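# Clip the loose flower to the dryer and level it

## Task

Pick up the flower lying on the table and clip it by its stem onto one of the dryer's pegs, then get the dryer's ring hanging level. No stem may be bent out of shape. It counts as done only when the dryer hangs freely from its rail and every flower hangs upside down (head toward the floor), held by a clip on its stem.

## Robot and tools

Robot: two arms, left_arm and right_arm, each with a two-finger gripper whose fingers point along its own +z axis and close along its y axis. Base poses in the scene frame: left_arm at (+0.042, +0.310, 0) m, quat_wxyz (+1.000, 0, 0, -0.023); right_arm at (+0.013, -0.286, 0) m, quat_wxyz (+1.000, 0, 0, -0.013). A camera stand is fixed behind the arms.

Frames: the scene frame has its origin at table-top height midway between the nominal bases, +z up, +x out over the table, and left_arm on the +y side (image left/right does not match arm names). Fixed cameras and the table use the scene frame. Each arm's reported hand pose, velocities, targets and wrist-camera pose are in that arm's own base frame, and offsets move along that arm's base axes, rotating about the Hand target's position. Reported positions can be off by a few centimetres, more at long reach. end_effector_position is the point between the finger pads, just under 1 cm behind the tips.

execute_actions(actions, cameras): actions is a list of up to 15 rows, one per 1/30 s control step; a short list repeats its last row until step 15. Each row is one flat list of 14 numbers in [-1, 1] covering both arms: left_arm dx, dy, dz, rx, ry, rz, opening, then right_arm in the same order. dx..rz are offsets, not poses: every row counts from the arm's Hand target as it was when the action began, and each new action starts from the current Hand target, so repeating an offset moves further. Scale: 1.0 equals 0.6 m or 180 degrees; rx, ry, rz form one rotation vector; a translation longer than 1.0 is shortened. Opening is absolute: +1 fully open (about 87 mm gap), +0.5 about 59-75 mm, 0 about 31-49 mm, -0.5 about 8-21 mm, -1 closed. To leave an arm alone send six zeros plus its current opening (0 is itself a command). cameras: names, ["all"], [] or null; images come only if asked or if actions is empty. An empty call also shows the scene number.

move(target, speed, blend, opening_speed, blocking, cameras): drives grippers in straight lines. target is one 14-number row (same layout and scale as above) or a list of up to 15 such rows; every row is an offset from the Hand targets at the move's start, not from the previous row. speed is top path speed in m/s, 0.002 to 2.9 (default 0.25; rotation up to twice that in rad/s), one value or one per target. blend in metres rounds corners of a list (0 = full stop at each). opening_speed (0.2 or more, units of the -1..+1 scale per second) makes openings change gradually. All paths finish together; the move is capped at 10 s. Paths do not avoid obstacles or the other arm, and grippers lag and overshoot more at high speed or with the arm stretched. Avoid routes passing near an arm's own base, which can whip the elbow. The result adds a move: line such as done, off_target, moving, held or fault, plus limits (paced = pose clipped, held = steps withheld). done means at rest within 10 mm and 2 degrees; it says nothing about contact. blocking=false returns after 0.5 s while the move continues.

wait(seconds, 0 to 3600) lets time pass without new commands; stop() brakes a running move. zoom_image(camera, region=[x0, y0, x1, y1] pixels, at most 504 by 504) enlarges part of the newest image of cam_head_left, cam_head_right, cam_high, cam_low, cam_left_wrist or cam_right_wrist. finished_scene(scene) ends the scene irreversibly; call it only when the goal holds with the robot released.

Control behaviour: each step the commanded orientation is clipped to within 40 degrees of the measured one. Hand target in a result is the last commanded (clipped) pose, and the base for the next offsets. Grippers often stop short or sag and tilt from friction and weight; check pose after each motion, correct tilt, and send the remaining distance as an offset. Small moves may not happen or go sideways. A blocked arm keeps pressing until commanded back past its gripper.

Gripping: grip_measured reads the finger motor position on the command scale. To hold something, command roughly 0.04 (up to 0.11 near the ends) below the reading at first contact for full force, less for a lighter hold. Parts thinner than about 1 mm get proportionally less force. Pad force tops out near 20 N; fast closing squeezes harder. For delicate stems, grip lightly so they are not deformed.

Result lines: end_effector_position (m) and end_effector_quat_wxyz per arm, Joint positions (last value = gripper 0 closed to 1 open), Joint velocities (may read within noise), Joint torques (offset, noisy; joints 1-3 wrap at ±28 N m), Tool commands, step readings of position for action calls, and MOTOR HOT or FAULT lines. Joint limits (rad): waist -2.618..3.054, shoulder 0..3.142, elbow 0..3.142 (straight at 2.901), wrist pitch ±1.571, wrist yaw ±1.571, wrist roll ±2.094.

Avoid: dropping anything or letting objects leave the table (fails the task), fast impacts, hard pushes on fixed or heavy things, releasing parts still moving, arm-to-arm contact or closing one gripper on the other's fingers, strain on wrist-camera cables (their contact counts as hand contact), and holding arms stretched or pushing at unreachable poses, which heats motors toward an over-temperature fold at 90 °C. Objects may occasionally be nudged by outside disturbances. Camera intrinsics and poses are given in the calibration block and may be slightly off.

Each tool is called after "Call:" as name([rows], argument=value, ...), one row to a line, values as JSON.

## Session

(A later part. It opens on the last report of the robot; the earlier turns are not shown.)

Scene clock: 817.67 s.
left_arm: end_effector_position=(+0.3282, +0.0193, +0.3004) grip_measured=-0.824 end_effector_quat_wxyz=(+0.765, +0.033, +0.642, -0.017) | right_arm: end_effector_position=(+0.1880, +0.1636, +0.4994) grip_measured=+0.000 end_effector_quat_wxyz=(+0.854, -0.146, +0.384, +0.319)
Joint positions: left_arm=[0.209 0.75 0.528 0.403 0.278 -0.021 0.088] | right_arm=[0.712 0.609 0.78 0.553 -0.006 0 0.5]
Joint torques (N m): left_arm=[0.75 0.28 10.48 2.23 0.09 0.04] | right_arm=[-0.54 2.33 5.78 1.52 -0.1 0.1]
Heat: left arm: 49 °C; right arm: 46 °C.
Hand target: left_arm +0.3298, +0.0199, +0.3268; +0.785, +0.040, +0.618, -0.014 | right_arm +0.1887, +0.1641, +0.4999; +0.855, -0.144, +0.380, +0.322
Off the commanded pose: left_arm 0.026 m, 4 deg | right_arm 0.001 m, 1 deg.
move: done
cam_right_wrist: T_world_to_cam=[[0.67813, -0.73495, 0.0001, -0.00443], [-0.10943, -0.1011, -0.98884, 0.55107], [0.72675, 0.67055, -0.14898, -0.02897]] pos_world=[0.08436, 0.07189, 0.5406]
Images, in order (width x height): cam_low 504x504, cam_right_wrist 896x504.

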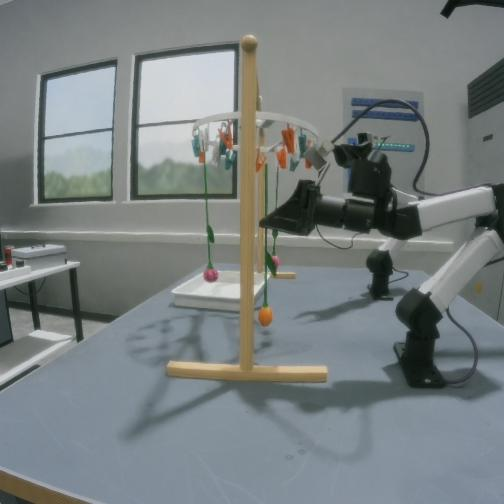

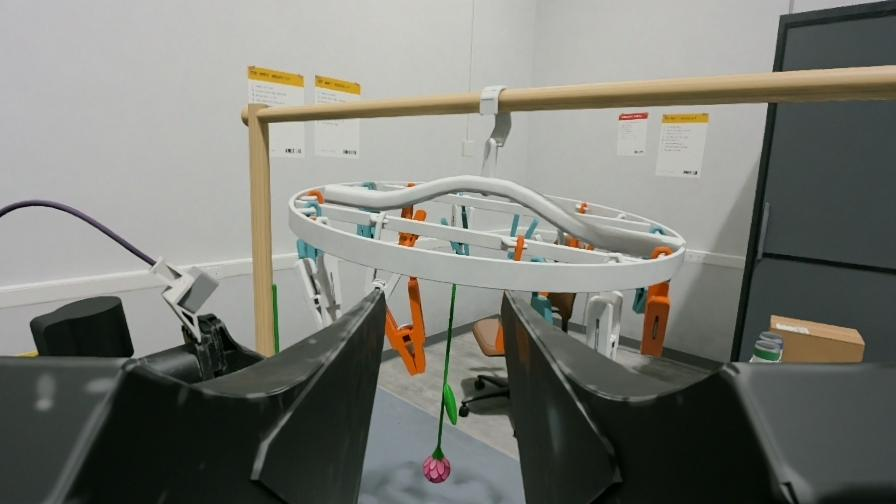

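Call:
move(target=[0,0,0,0,0,0,-0.97,-0.0155,0.2138,-0.0365,-0.1198,0.1678,-0.0609,0.1], speed=0.25, cameras=["cam_right_wrist","cam_high"])

Scene clock: 840.93 s.
left_arm: end_effector_position=(+0.3282, +0.0193, +0.3004) grip_measured=-0.824 end_effector_quat_wxyz=(+0.765, +0.033, +0.642, -0.017) | right_arm: end_effector_position=(+0.1801, +0.2929, +0.4705) grip_measured=+0.100 end_effector_quat_wxyz=(+0.711, -0.187, +0.653, +0.183)
Joint positions: left_arm=[0.209 0.75 0.528 0.403 0.278 -0.021 0.088] | right_arm=[1.445 1.172 1.485 -0.187 0.911 -0.126 0.55]
Joint torques (N m): left_arm=[0.76 0.29 10.5 2.23 0.09 0.05] | right_arm=[0.35 -1.63 8.76 1.79 0 0.14]
Heat: left arm: 51 °C; right arm: 44 °C.
Hand target: left_arm +0.3298, +0.0199, +0.3268; +0.785, +0.040, +0.618, -0.014 | right_arm +0.1795, +0.2923, +0.4780; +0.712, -0.175, +0.653, +0.190
Off the commanded pose: left_arm 0.026 m, 4 deg | right_arm 0.008 m, 2 deg.
move: done
cam_right_wrist: T_world_to_cam=[[0.5217, -0.85311, 0.00634, 0.15584], [-0.60773, -0.37684, -0.69904, 0.56894], [0.59875, 0.36083, -0.71505, 0.26598]] pos_world=[0.10521, 0.25137, 0.58691]
Images, in order (width x height): cam_high 504x504, cam_right_wrist 896x504.

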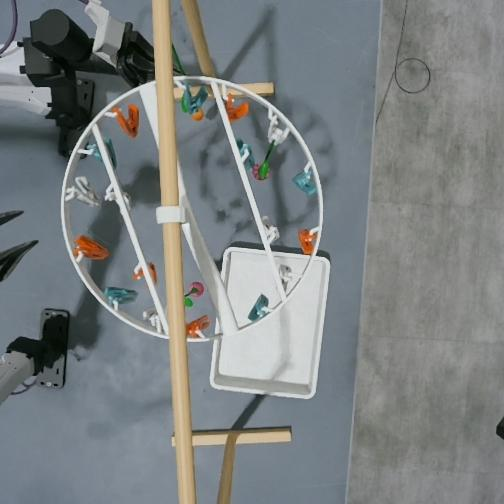

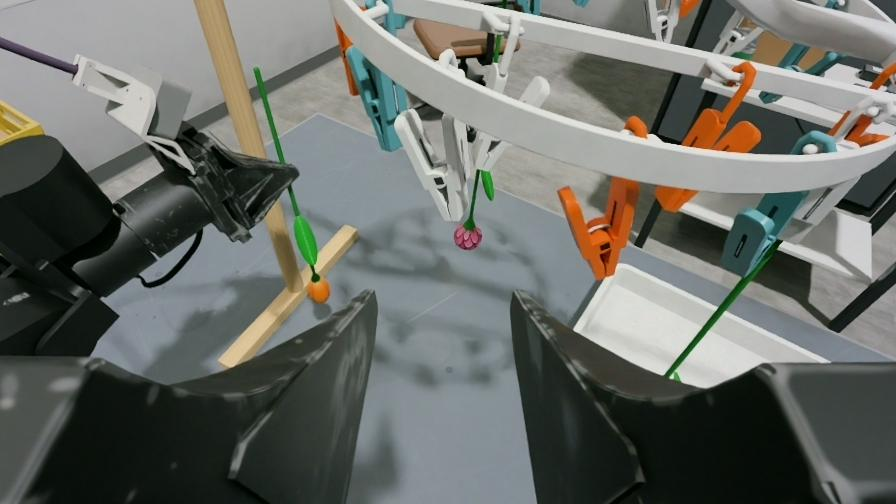

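Call:
move([
  [0,0,0,0,0,0,-0.97,0.1375,0.0883,-0.005,0,0,0,0.1],
  [0,0,0,0,0,0,-0.97,0.1575,-0.0123,-0.005,0,0,0.04,0.1],
  [0,0,0,0,0,0,-0.97,0.2208,-0.0962,-0.005,0,0,0.0833,0.1],
], speed=0.13, blend=[0.0,0.02,0], cameras=["cam_right_wrist","cam_high"])

Scene clock: 849.90 s.
left_arm: end_effector_position=(+0.3282, +0.0193, +0.3004) grip_measured=-0.824 end_effector_quat_wxyz=(+0.765, +0.033, +0.642, -0.017) | right_arm: end_effector_position=(+0.3114, +0.2343, +0.4690) grip_measured=+0.100 end_effector_quat_wxyz=(+0.673, -0.260, +0.635, +0.276)
Joint positions: left_arm=[0.209 0.75 0.528 0.403 0.278 -0.021 0.088] | right_arm=[0.536 1.214 1.538 -0.263 -0.241 0.016 0.55]
Joint torques (N m): left_arm=[0.75 0.29 10.5 2.23 0.09 0.04] | right_arm=[-0.53 -2.91 6.11 2.31 -0.14 0.07]
Heat: left arm: 51 °C; right arm: 45 °C.
Hand target: left_arm +0.3298, +0.0199, +0.3268; +0.785, +0.040, +0.618, -0.014 | right_arm +0.3120, +0.2347, +0.4750; +0.681, -0.259, +0.624, +0.282
Off the commanded pose: left_arm 0.026 m, 4 deg | right_arm 0.006 m, 2 deg.
move: done
cam_right_wrist: T_world_to_cam=[[0.71543, -0.69835, -0.02181, -0.04613], [-0.51857, -0.50982, -0.68641, 0.62305], [0.46824, 0.50239, -0.72689, 0.22043]] pos_world=[0.25288, 0.17469, 0.58689]
Images, in order (width x height): cam_high 504x504, cam_right_wrist 896x504.

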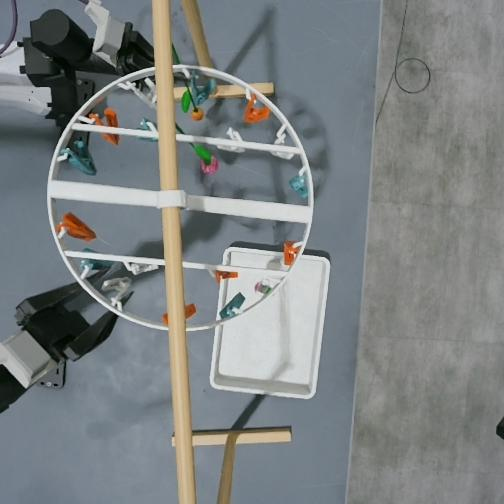

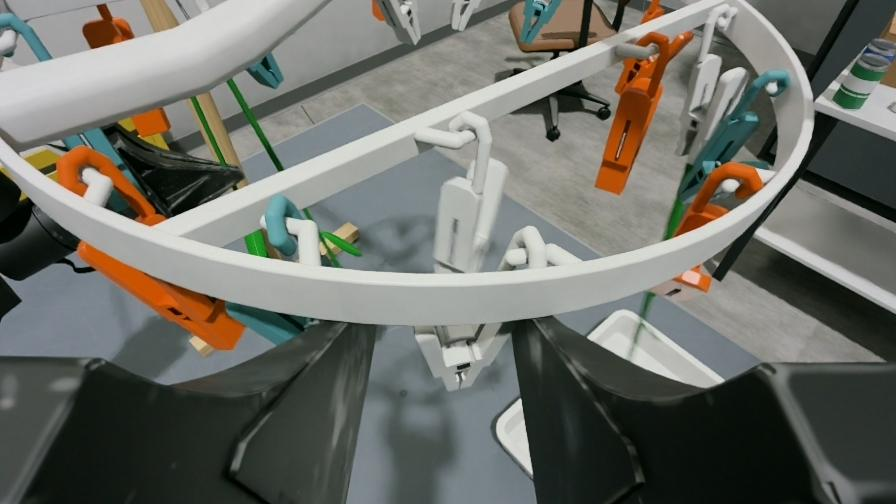

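Call:
move([
  [0,0,0,0,0,0,-0.97,-0.106,-0.106,0,0,0,0,0.1],
  [0,0,0,0,0,0,-0.97,-0.2433,0.0955,0.027,0,0,-0.0833,0.1],
], speed=0.22, blend=[0.04,0], cameras=["cam_right_wrist","cam_high","cam_head_left"])

Scene clock: 855.73 s.
left_arm: end_effector_position=(+0.3282, +0.0193, +0.3004) grip_measured=-0.824 end_effector_quat_wxyz=(+0.765, +0.033, +0.642, -0.017) | right_arm: end_effector_position=(+0.1657, +0.2935, +0.4814) grip_measured=+0.100 end_effector_quat_wxyz=(+0.707, -0.189, +0.656, +0.183)
Joint positions: left_arm=[0.209 0.75 0.528 0.403 0.278 -0.021 0.088] | right_arm=[1.512 1.195 1.559 -0.243 0.976 -0.126 0.55]
Joint torques (N m): left_arm=[0.75 0.28 10.5 2.24 0.09 0.04] | right_arm=[0.24 -1.89 8.23 1.95 0 -0.05]
Heat: left arm: 51 °C; right arm: 46 °C.
Hand target: left_arm +0.3298, +0.0199, +0.3268; +0.785, +0.040, +0.618, -0.014 | right_arm +0.1660, +0.2919, +0.4912; +0.712, -0.175, +0.653, +0.191
Off the commanded pose: left_arm 0.026 m, 4 deg | right_arm 0.010 m, 2 deg.
move: done
cam_right_wrist: T_world_to_cam=[[0.52445, -0.85142, 0.00549, 0.16323], [-0.61251, -0.38175, -0.69217, 0.56688], [0.59142, 0.35965, -0.72171, 0.28698]] pos_world=[0.09189, 0.25217, 0.5986]
Images, in order (width x height): cam_head_left 504x504, cam_high 504x504, cam_right_wrist 896x504.

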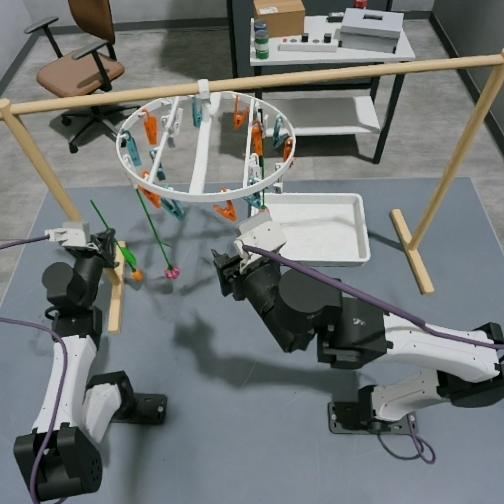

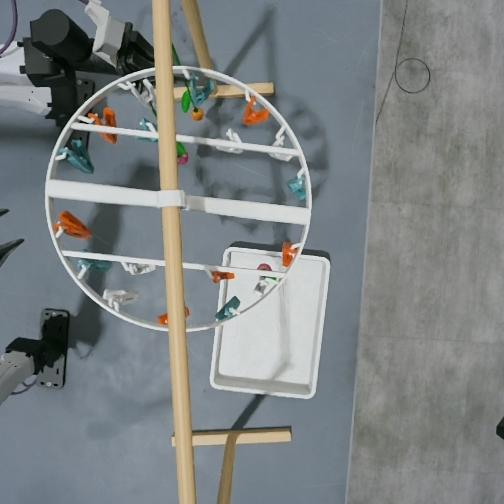

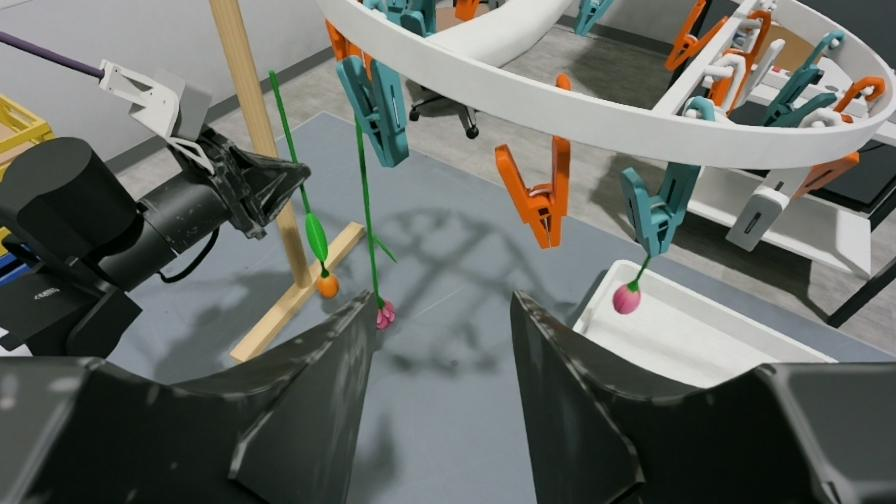

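Call:
move([
  [0,0,0,0,0,0,-0.97,0.0363,-0.0628,-0.0167,0,0,0,0.1],
  [0,0,0,0,0,0,-0.97,0.1707,0.0148,-0.02,0,0,0,0.1],
  [0,0,0,0,0,0,-0.97,0.2288,-0.0763,-0.02,0,0,0.05,0.1],
  [0,0,0,0,0,0,-0.97,0.3228,-0.1293,-0.02,0,0,0.1,0.1],
], speed=0.14, blend=[0.02,0.0,0.02,0], cameras=["cam_right_wrist","cam_high"])

Scene clock: 865.93 s.
left_arm: end_effector_position=(+0.3282, +0.0193, +0.3004) grip_measured=-0.824 end_effector_quat_wxyz=(+0.765, +0.033, +0.642, -0.017) | right_arm: end_effector_position=(+0.3589, +0.2143, +0.4662) grip_measured=+0.100 end_effector_quat_wxyz=(+0.662, -0.274, +0.631, +0.297)
Joint positions: left_arm=[0.209 0.75 0.528 0.403 0.278 -0.021 0.088] | right_arm=[0.333 1.341 1.612 -0.211 -0.498 0.042 0.55]
Joint torques (N m): left_arm=[0.75 0.27 10.5 2.23 0.09 0.04] | right_arm=[-0.36 -3.32 9.1 2.17 -0.14 0.1]
Heat: left arm: 52 °C; right arm: 45 °C.
Hand target: left_arm +0.3298, +0.0199, +0.3268; +0.785, +0.040, +0.618, -0.014 | right_arm +0.3596, +0.2143, +0.4793; +0.674, -0.275, +0.617, +0.300
Off the commanded pose: left_arm 0.026 m, 4 deg | right_arm 0.013 m, 2 deg.
move: off_target (right_arm)
cam_right_wrist: T_world_to_cam=[[0.75222, -0.65805, -0.03365, -0.1104], [-0.49873, -0.53523, -0.68175, 0.63171], [0.43062, 0.52961, -0.73081, 0.2157]] pos_world=[0.30522, 0.15123, 0.58459]
Images, in order (width x height): cam_high 504x504, cam_right_wrist 896x504.

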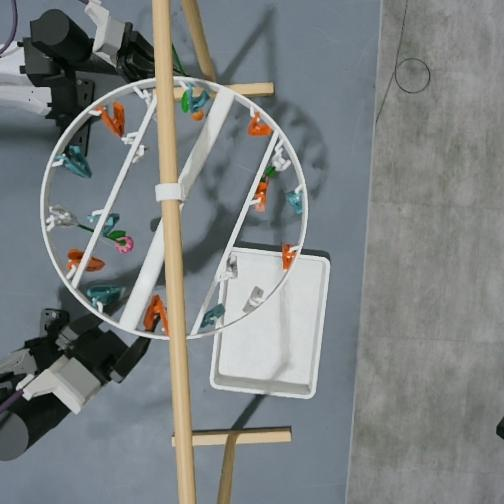

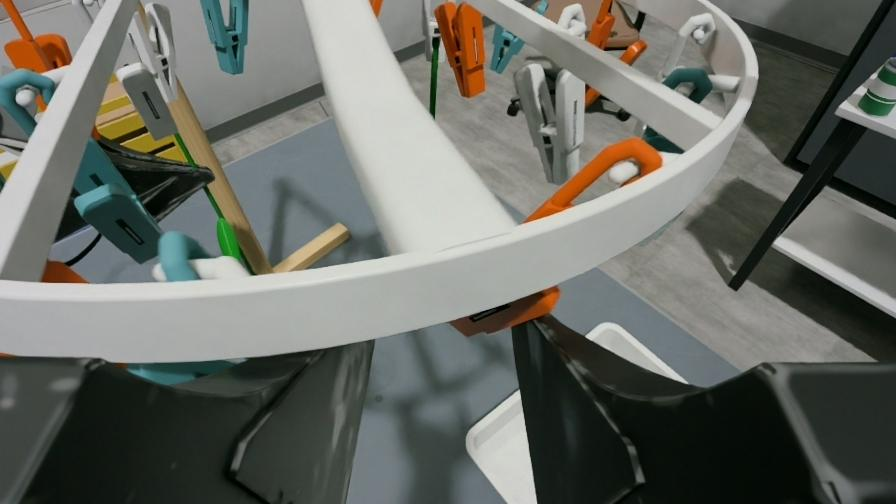

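Call:
move([
  [0,0,0,0,0,0,-0.97,-0.105,-0.115,0.0,0,0,0,0.1],
  [0,0,0,0,0,0,-0.97,-0.175,-0.062,0.034,0,0,-0.03,0.1],
], speed=0.2, blend=[0.02,0], cameras=["cam_right_wrist","cam_high","cam_low"])

Scene clock: 872.30 s.
left_arm: end_effector_position=(+0.3282, +0.0193, +0.3004) grip_measured=-0.824 end_effector_quat_wxyz=(+0.765, +0.033, +0.642, -0.017) | right_arm: end_effector_position=(+0.2560, +0.1773, +0.4916) grip_measured=+0.100 end_effector_quat_wxyz=(+0.679, -0.244, +0.637, +0.271)
Joint positions: left_arm=[0.209 0.75 0.528 0.403 0.278 -0.021 0.088] | right_arm=[0.421 1.026 1.559 -0.46 -0.323 0.036 0.55]
Joint torques (N m): left_arm=[0.76 0.28 10.48 2.23 0.09 0.04] | right_arm=[0.66 -0.12 7.91 2.02 0.04 -0.1]
Heat: left arm: 52 °C; right arm: 46 °C.
Hand target: left_arm +0.3298, +0.0199, +0.3268; +0.785, +0.040, +0.618, -0.014 | right_arm +0.2546, +0.1771, +0.4997; +0.687, -0.246, +0.630, +0.268
Off the commanded pose: left_arm 0.026 m, 4 deg | right_arm 0.008 m, 1 deg.
move: done
cam_right_wrist: T_world_to_cam=[[0.69321, -0.71996, -0.03335, -0.03057], [-0.53445, -0.48245, -0.69398, 0.58368], [0.48355, 0.4989, -0.71922, 0.28442]] pos_world=[0.19561, 0.11769, 0.60861]
Images, in order (width x height): cam_high 504x504, cam_low 504x504, cam_right_wrist 896x504.

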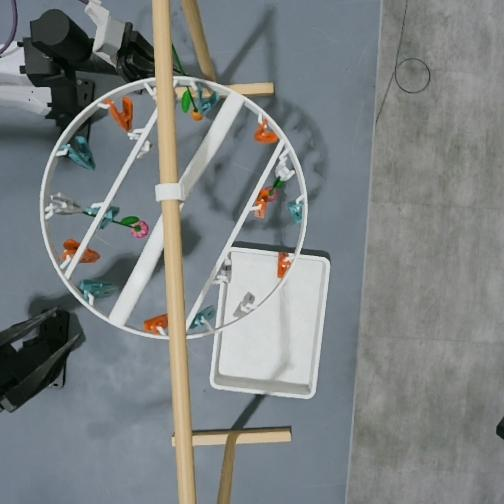

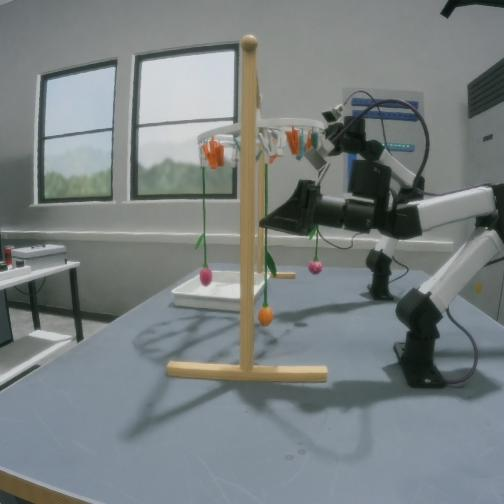

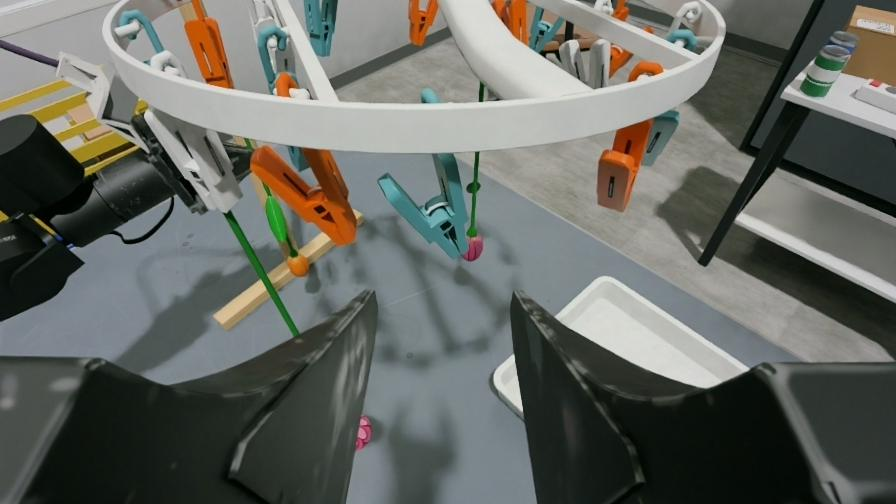

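Call:
move([
  [-0.1193,-0.1783,-0.033,0,0,-0.1667,-0.97,-0.03,0.04,0,0,0,-0.03,0.0],
  [-0.247,-0.3038,-0.033,0,0,-0.3056,-0.97,-0.06,0.08,0,0,0,-0.07,0.0],
  [-0.3187,-0.4355,-0.033,0,0,-0.3889,-0.97,-0.1073,0.14,0,0,0,-0.1144,0.0],
  [-0.2008,-0.5265,-0.033,0,0,-0.2778,-0.97,-0.1073,0.14,0,0,0,-0.1144,0.0],
  [-0.172,-0.5322,-0.033,0,0,-0.074,-0.97,-0.1073,0.14,0,0,0,-0.1144,0.0],
], speed=0.25, blend=[0.03,0.03,0.03,0.02,0], cameras=["all"])

Scene clock: 894.87 s.
left_arm: end_effector_position=(+0.2270, -0.2966, +0.2911) grip_measured=-0.824 end_effector_quat_wxyz=(+0.771, +0.134, +0.615, -0.094) | right_arm: end_effector_position=(+0.1916, +0.2622, +0.4918) grip_measured=+0.000 end_effector_quat_wxyz=(+0.720, -0.140, +0.667, +0.133)
Joint positions: left_arm=[-1.344 1.288 0.645 1.021 -0.975 0.41 0.088] | right_arm=[1.437 1.192 1.596 -0.261 1.043 -0.148 0.5]
Joint torques (N m): left_arm=[-0.87 -2.63 9.44 1.84 -0.07 0.16] | right_arm=[0.55 -1.78 7.57 1.9 0 -0.06]
Heat: left arm: 51 °C; right arm: 47 °C.
Hand target: left_arm +0.2265, -0.2995, +0.3070; +0.778, +0.112, +0.609, -0.105 | right_arm +0.1903, +0.2611, +0.4997; +0.724, -0.129, +0.663, +0.141
Off the commanded pose: left_arm 0.016 m, 3 deg | right_arm 0.008 m, 2 deg.
move: off_target (left_arm)
cam_left_wrist: T_world_to_cam=[[-0.27835, -0.9573, -0.07817, -0.19576], [-0.56385, 0.22875, -0.79357, 0.45125], [0.77756, -0.17681, -0.60344, 0.09543]] pos_world=[0.12575, -0.27375, 0.40038]
cam_right_wrist: T_world_to_cam=[[0.39647, -0.91804, 0.00383, 0.16563], [-0.65881, -0.28741, -0.69524, 0.56361], [0.63936, 0.27312, -0.71877, 0.30246]] pos_world=[0.11227, 0.23144, 0.60861]

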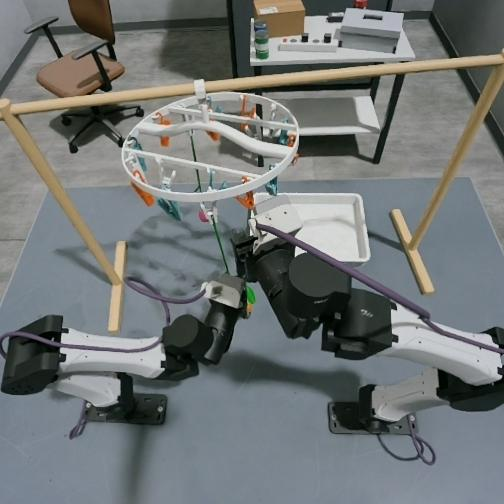

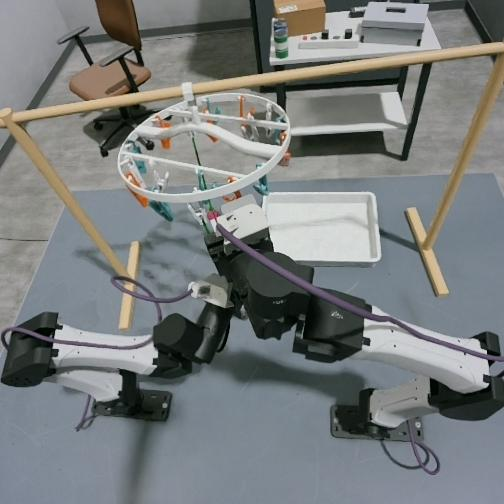

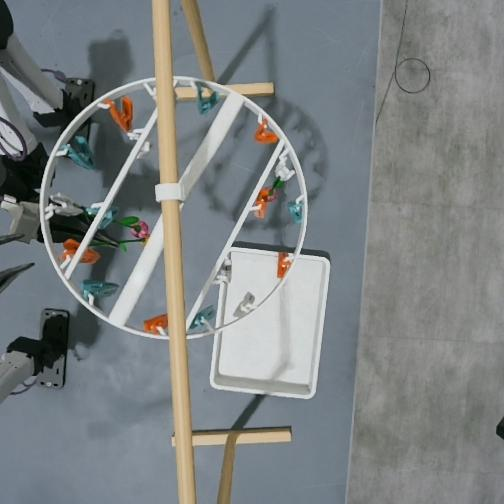

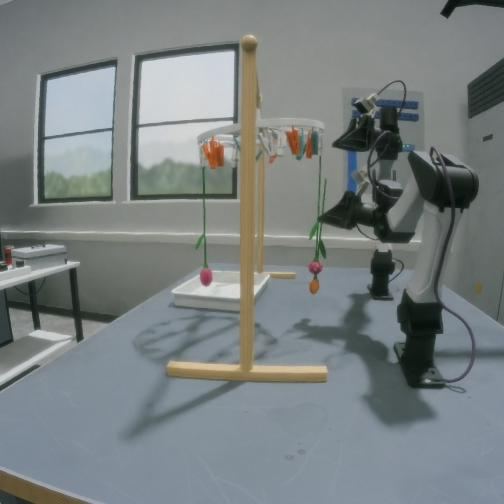

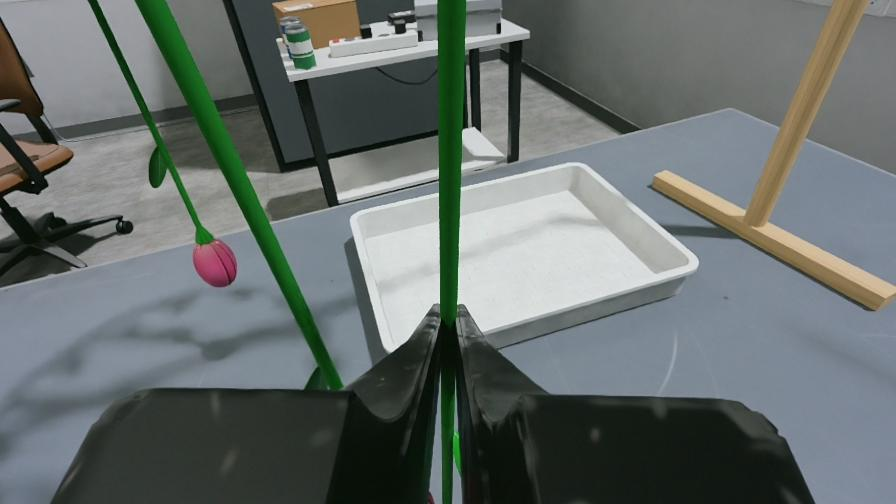

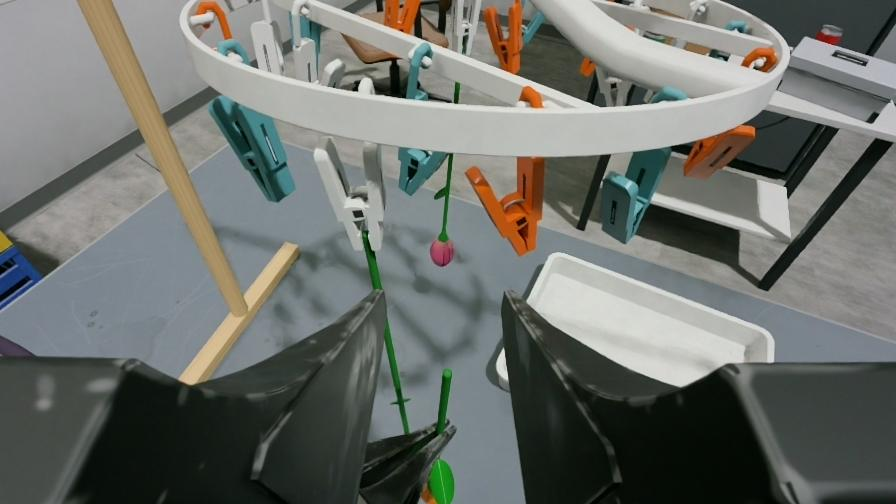

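Call:
move(target=[0,0,0,0,0,0,-0.97,0.0962,-0.0147,-0.008,0,0,0,0.0], speed=0.15, cameras=["cam_right_wrist"])

Scene clock: 899.27 s.
left_arm: end_effector_position=(+0.2270, -0.2965, +0.2914) grip_measured=-0.824 end_effector_quat_wxyz=(+0.771, +0.134, +0.615, -0.094) | right_arm: end_effector_position=(+0.2470, +0.2527, +0.4878) grip_measured=+0.000 end_effector_quat_wxyz=(+0.721, -0.137, +0.666, +0.132)
Joint positions: left_arm=[-1.344 1.288 0.645 1.023 -0.975 0.411 0.088] | right_arm=[1.16 1.208 1.596 -0.284 0.774 -0.095 0.5]
Joint torques (N m): left_arm=[-0.85 -2.58 9.46 1.85 -0.07 0.15] | right_arm=[-0.57 -1.87 8.29 1.86 -0.14 0.12]
Heat: left arm: 50 °C; right arm: 46 °C.
Hand target: left_arm +0.2265, -0.2995, +0.3070; +0.778, +0.112, +0.609, -0.105 | right_arm +0.2480, +0.2524, +0.4949; +0.724, -0.129, +0.663, +0.141
Off the commanded pose: left_arm 0.016 m, 3 deg | right_arm 0.007 m, 1 deg.
move: done
cam_right_wrist: T_world_to_cam=[[0.39117, -0.92032, 0.00107, 0.13827], [-0.65928, -0.28103, -0.6974, 0.5942], [0.64213, 0.2721, -0.71668, 0.26534]] pos_world=[0.16727, 0.22204, 0.60441]

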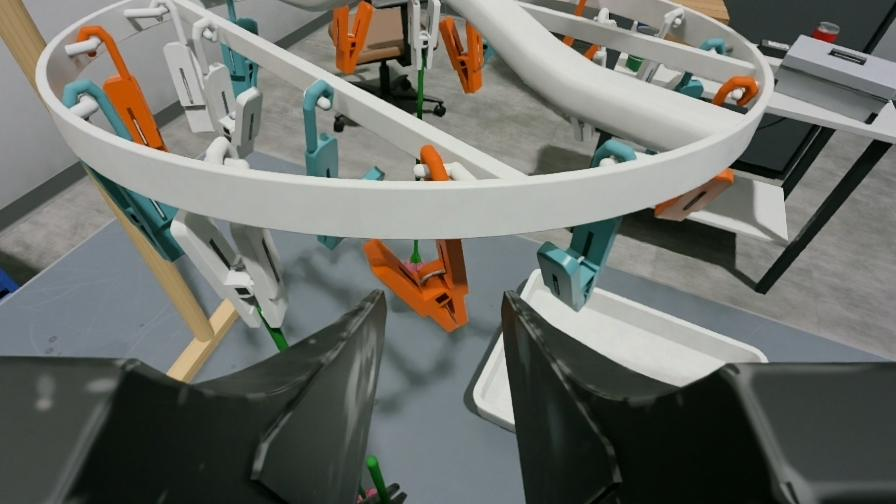

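Call:
move(target=[0,0,0,0,0,0,-0.97,0.0713,0.0455,-0.036,0,0,0,0.0], speed=0.12, cameras=["cam_right_wrist","cam_low"])

Scene clock: 907.53 s.
left_arm: end_effector_position=(+0.2270, -0.2965, +0.2914) grip_measured=-0.824 end_effector_quat_wxyz=(+0.771, +0.134, +0.615, -0.094) | right_arm: end_effector_position=(+0.2891, +0.2785, +0.4694) grip_measured=+0.000 end_effector_quat_wxyz=(+0.720, -0.137, +0.668, +0.131)
Joint positions: left_arm=[-1.344 1.288 0.645 1.023 -0.975 0.411 0.088] | right_arm=[1.045 1.312 1.583 -0.182 0.661 -0.078 0.5]
Joint torques (N m): left_arm=[-0.87 -2.58 9.44 1.84 -0.07 0.15] | right_arm=[-0.39 -3.58 6.52 2.13 -0.12 0.13]
Heat: left arm: 49 °C; right arm: 46 °C.
Hand target: left_arm +0.2265, -0.2995, +0.3070; +0.778, +0.112, +0.609, -0.105 | right_arm +0.2908, +0.2796, +0.4733; +0.724, -0.129, +0.663, +0.141
Off the commanded pose: left_arm 0.016 m, 3 deg | right_arm 0.004 m, 2 deg.
move: done
cam_right_wrist: T_world_to_cam=[[0.39042, -0.92063, 0.00236, 0.14525], [-0.66209, -0.28256, -0.69411, 0.61606], [0.63969, 0.26943, -0.71986, 0.22106]] pos_world=[0.20977, 0.24823, 0.5864]
Images, in order (width x height): cam_low 504x504, cam_right_wrist 896x504.

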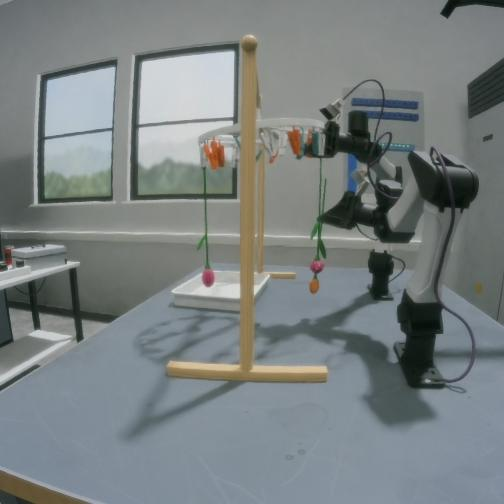

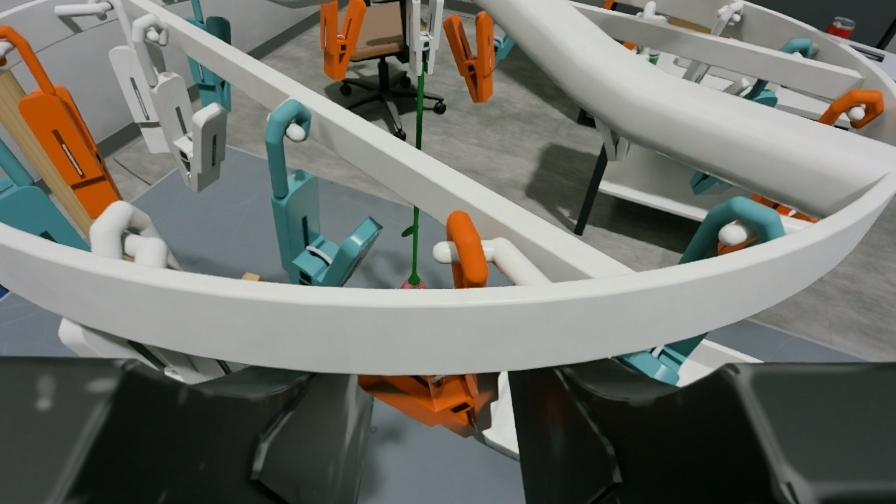

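Call:
zoom_image(camera="cam_right_wrist", region=[320, 330, 560, 500])

Call:
zoom_image(camera="cam_low", region=[270, 110, 370, 210])

Scaled by 2.100 from the camera's image (finer frame: 1280x720).

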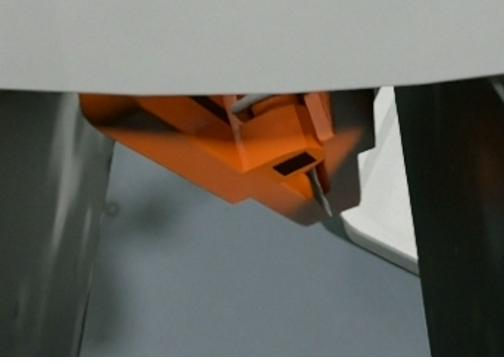

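Scaled by 5.040 from the camera's image (finer frame: 720x720).

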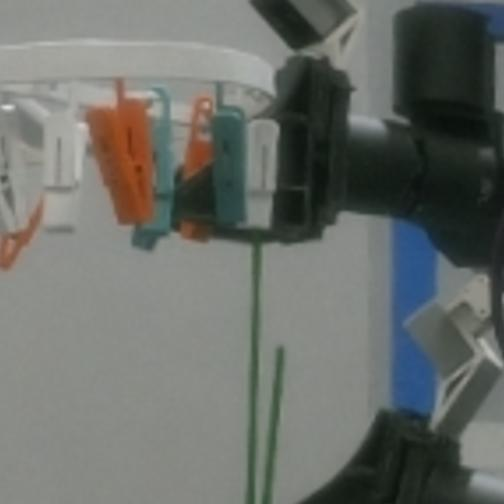

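Call:
move([
  [0,0,0,0,0,0,-0.97,-0.06,-0.0245,0,0,0,0,0.15],
  [0,0,0,0,0,0,-0.97,-0.06,-0.0245,0.0833,0,0,0,0.15],
  [0,0,0,0,0,0,-0.97,-0.0256,-0.0033,0.0833,0,0,0,0.15],
], speed=0.12, cameras=["cam_right_wrist","cam_low"])

Call:
zoom_image(camera="cam_low", region=[270, 110, 370, 210])

Call:
zoom_image(camera="cam_right_wrist", region=[320, 230, 560, 430])

Scene clock: 918.17 s.
left_arm: end_effector_position=(+0.2270, -0.2965, +0.2914) grip_measured=-0.824 end_effector_quat_wxyz=(+0.771, +0.134, +0.615, -0.094) | right_arm: end_effector_position=(+0.2739, +0.2773, +0.5121) grip_measured=+0.150 end_effector_quat_wxyz=(+0.717, -0.140, +0.672, +0.126)
Joint positions: left_arm=[-1.344 1.288 0.645 1.023 -0.975 0.411 0.088] | right_arm=[1.099 1.394 1.862 -0.391 0.718 -0.083 0.575]
Joint torques (N m): left_arm=[-0.87 -2.58 9.46 1.85 -0.07 0.15] | right_arm=[-0.62 -3.12 8.18 2.08 -0.18 0.11]
Heat: left arm: 47 °C; right arm: 46 °C.
Hand target: left_arm +0.2265, -0.2995, +0.3070; +0.778, +0.112, +0.609, -0.105 | right_arm +0.2755, +0.2778, +0.5231; +0.723, -0.129, +0.663, +0.140
Off the commanded pose: left_arm 0.016 m, 3 deg | right_arm 0.011 m, 2 deg.
move: off_target (right_arm)
cam_right_wrist: T_world_to_cam=[[0.3876, -0.92177, 0.01061, 0.14685], [-0.66802, -0.28879, -0.68582, 0.63439], [0.63523, 0.25874, -0.72769, 0.26999]] pos_world=[0.19536, 0.24871, 0.62999]
Images, in order (width x height): cam_low 504x504, cam_right_wrist 896x504.

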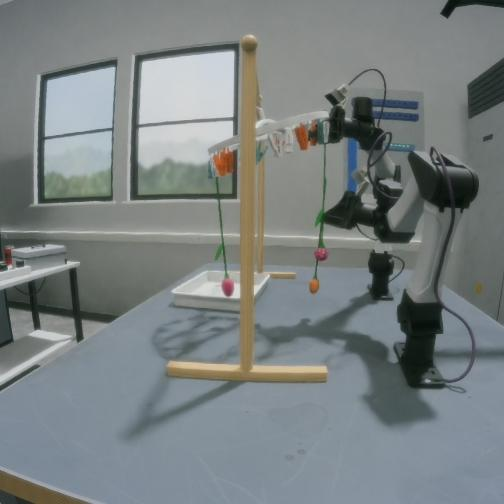

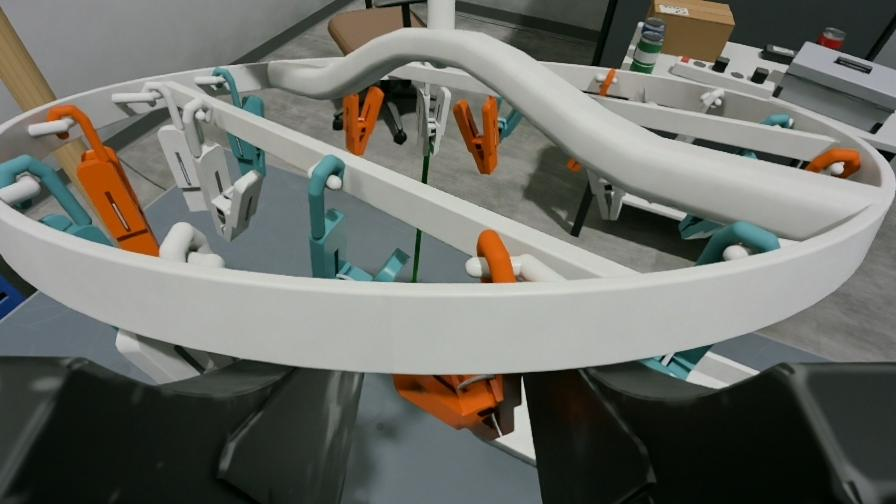

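Scaled by 5.040 from the camera's image (finer frame: 720x720).

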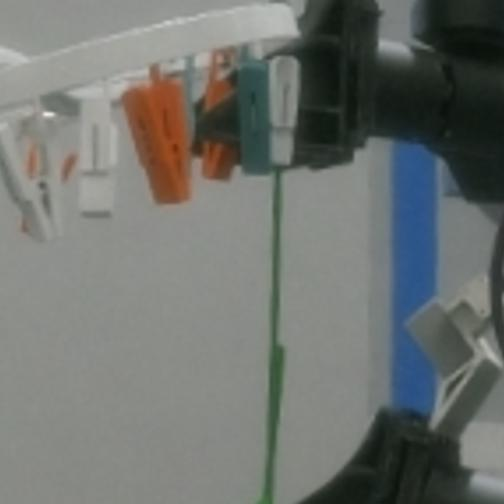

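Scaled by 2.100 from the camera's image (finer frame: 1280x720).

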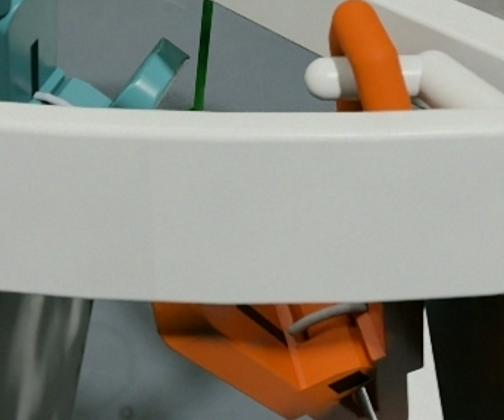

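Call:
move([
  [0,0,0,0,0,0,-0.97,0,0,-0.055,0,0,0,0.15],
  [0,0,0,0,0,0,-0.97,-0.0195,-0.008,-0.055,0,0,0,0.15],
], speed=0.1, cameras=["cam_right_wrist","cam_low"])

Call:
zoom_image(camera="cam_low", region=[270, 110, 370, 210])

Scene clock: 925.97 s.
left_arm: end_effector_position=(+0.2270, -0.2965, +0.2914) grip_measured=-0.824 end_effector_quat_wxyz=(+0.771, +0.134, +0.615, -0.094) | right_arm: end_effector_position=(+0.2671, +0.2762, +0.4839) grip_measured=+0.150 end_effector_quat_wxyz=(+0.718, -0.139, +0.669, +0.133)
Joint positions: left_arm=[-1.344 1.288 0.645 1.023 -0.975 0.411 0.088] | right_arm=[1.118 1.3 1.645 -0.256 0.728 -0.08 0.575]
Joint torques (N m): left_arm=[-0.87 -2.58 9.44 1.84 -0.07 0.15] | right_arm=[0.64 -4.74 5.86 2.05 0.03 0.01]
Heat: left arm: 47 °C; right arm: 47 °C.
Hand target: left_arm +0.2265, -0.2995, +0.3070; +0.778, +0.112, +0.609, -0.105 | right_arm +0.2638, +0.2728, +0.4903; +0.724, -0.129, +0.663, +0.140
Off the commanded pose: left_arm 0.016 m, 3 deg | right_arm 0.008 m, 2 deg.
move: done
cam_right_wrist: T_world_to_cam=[[0.39581, -0.91833, 0.00018, 0.1507], [-0.66328, -0.28601, -0.69156, 0.61097], [0.63514, 0.27361, -0.72232, 0.24741]] pos_world=[0.18846, 0.24544, 0.6012]
Images, in order (width x height): cam_low 504x504, cam_right_wrist 896x504.

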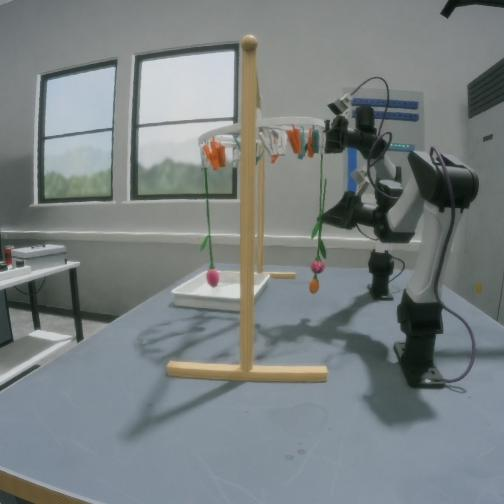

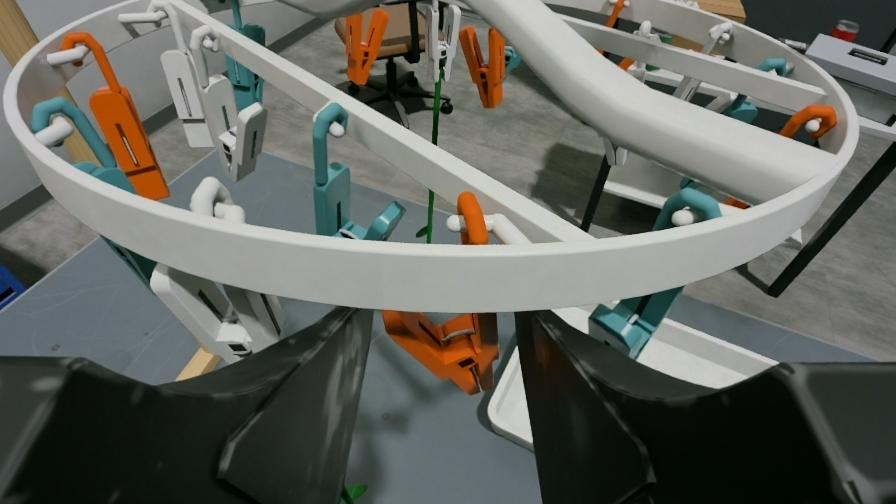

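Scaled by 5.040 from the camera's image (finer frame: 720x720).

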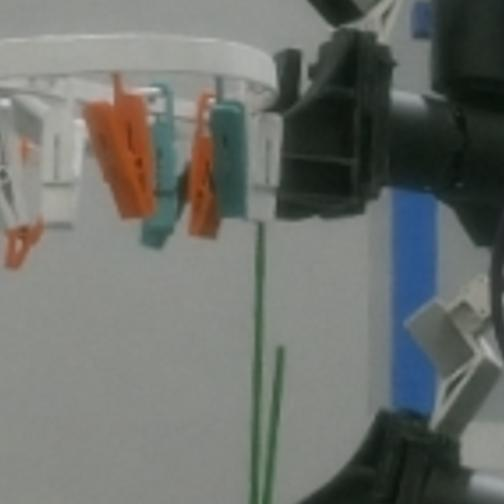

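Call:
move(target=[0,0,0,0,0,0,-0.97,0,0,0,0,0,0,-0.85], opening_speed=0.6, cameras=["cam_right_wrist","cam_low"])

Call:
zoom_image(camera="cam_low", region=[270, 110, 370, 210])

Call:
zoom_image(camera="cam_right_wrist", region=[340, 260, 560, 460])

Scene clock: 930.57 s.
left_arm: end_effector_position=(+0.2270, -0.2965, +0.2914) grip_measured=-0.824 end_effector_quat_wxyz=(+0.771, +0.134, +0.615, -0.094) | right_arm: end_effector_position=(+0.2672, +0.2759, +0.4839) grip_measured=-0.241 end_effector_quat_wxyz=(+0.718, -0.138, +0.669, +0.133)
Joint positions: left_arm=[-1.344 1.288 0.645 1.023 -0.975 0.411 0.088] | right_arm=[1.118 1.3 1.645 -0.256 0.73 -0.08 0.38]
Joint torques (N m): left_arm=[-0.87 -2.58 9.46 1.84 -0.07 0.15] | right_arm=[0.65 -4.7 5.83 2.05 0.02 0.02]
Heat: left arm: 47 °C; right arm: 47 °C.
Hand target: left_arm +0.2265, -0.2995, +0.3070; +0.778, +0.112, +0.609, -0.105 | right_arm +0.2638, +0.2728, +0.4902; +0.724, -0.129, +0.663, +0.140
Off the commanded pose: left_arm 0.016 m, 3 deg | right_arm 0.008 m, 2 deg.
move: done
cam_right_wrist: T_world_to_cam=[[0.39405, -0.91909, -0.00001, 0.15123], [-0.66388, -0.28463, -0.69156, 0.61064], [0.6356, 0.27252, -0.72232, 0.24754]] pos_world=[0.18846, 0.24534, 0.6011]
Images, in order (width x height): cam_low 504x504, cam_right_wrist 896x504.

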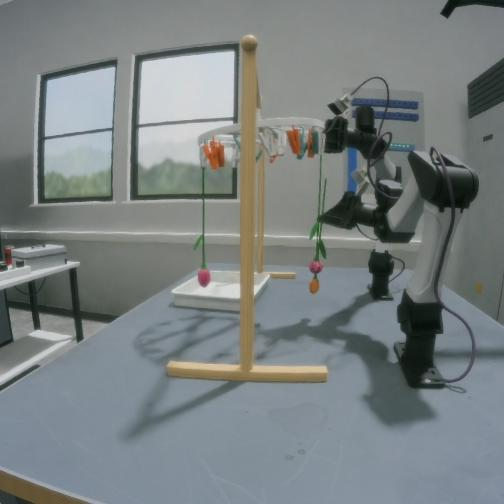

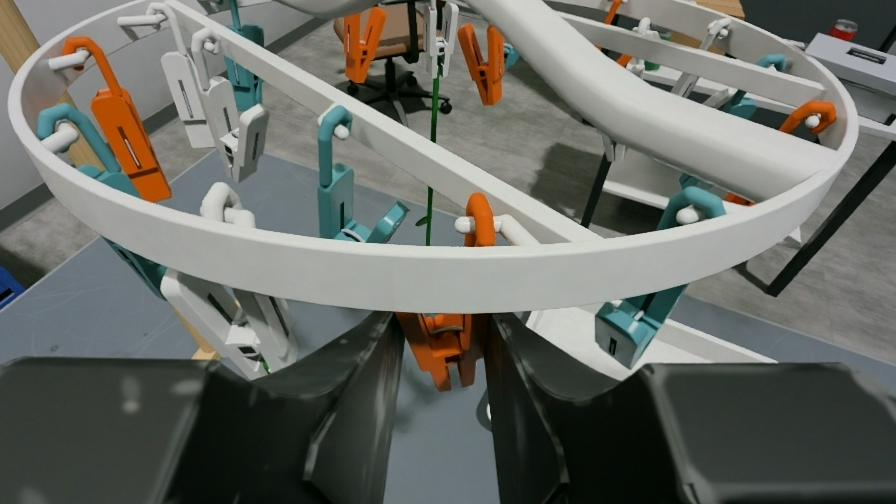

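Scaled by 5.040 from the camera's image (finer frame: 720x720).

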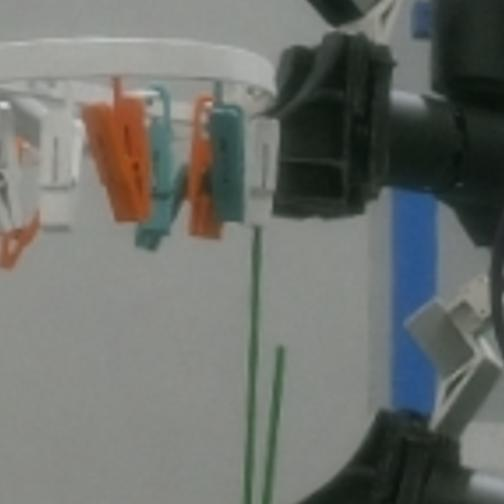

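Scaled by 2.291 from the camera's image (finer frame: 1280x720).

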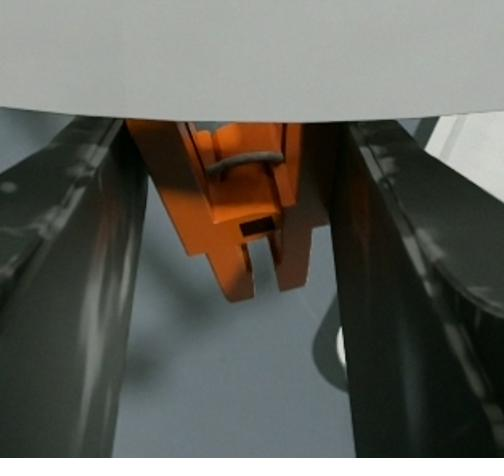

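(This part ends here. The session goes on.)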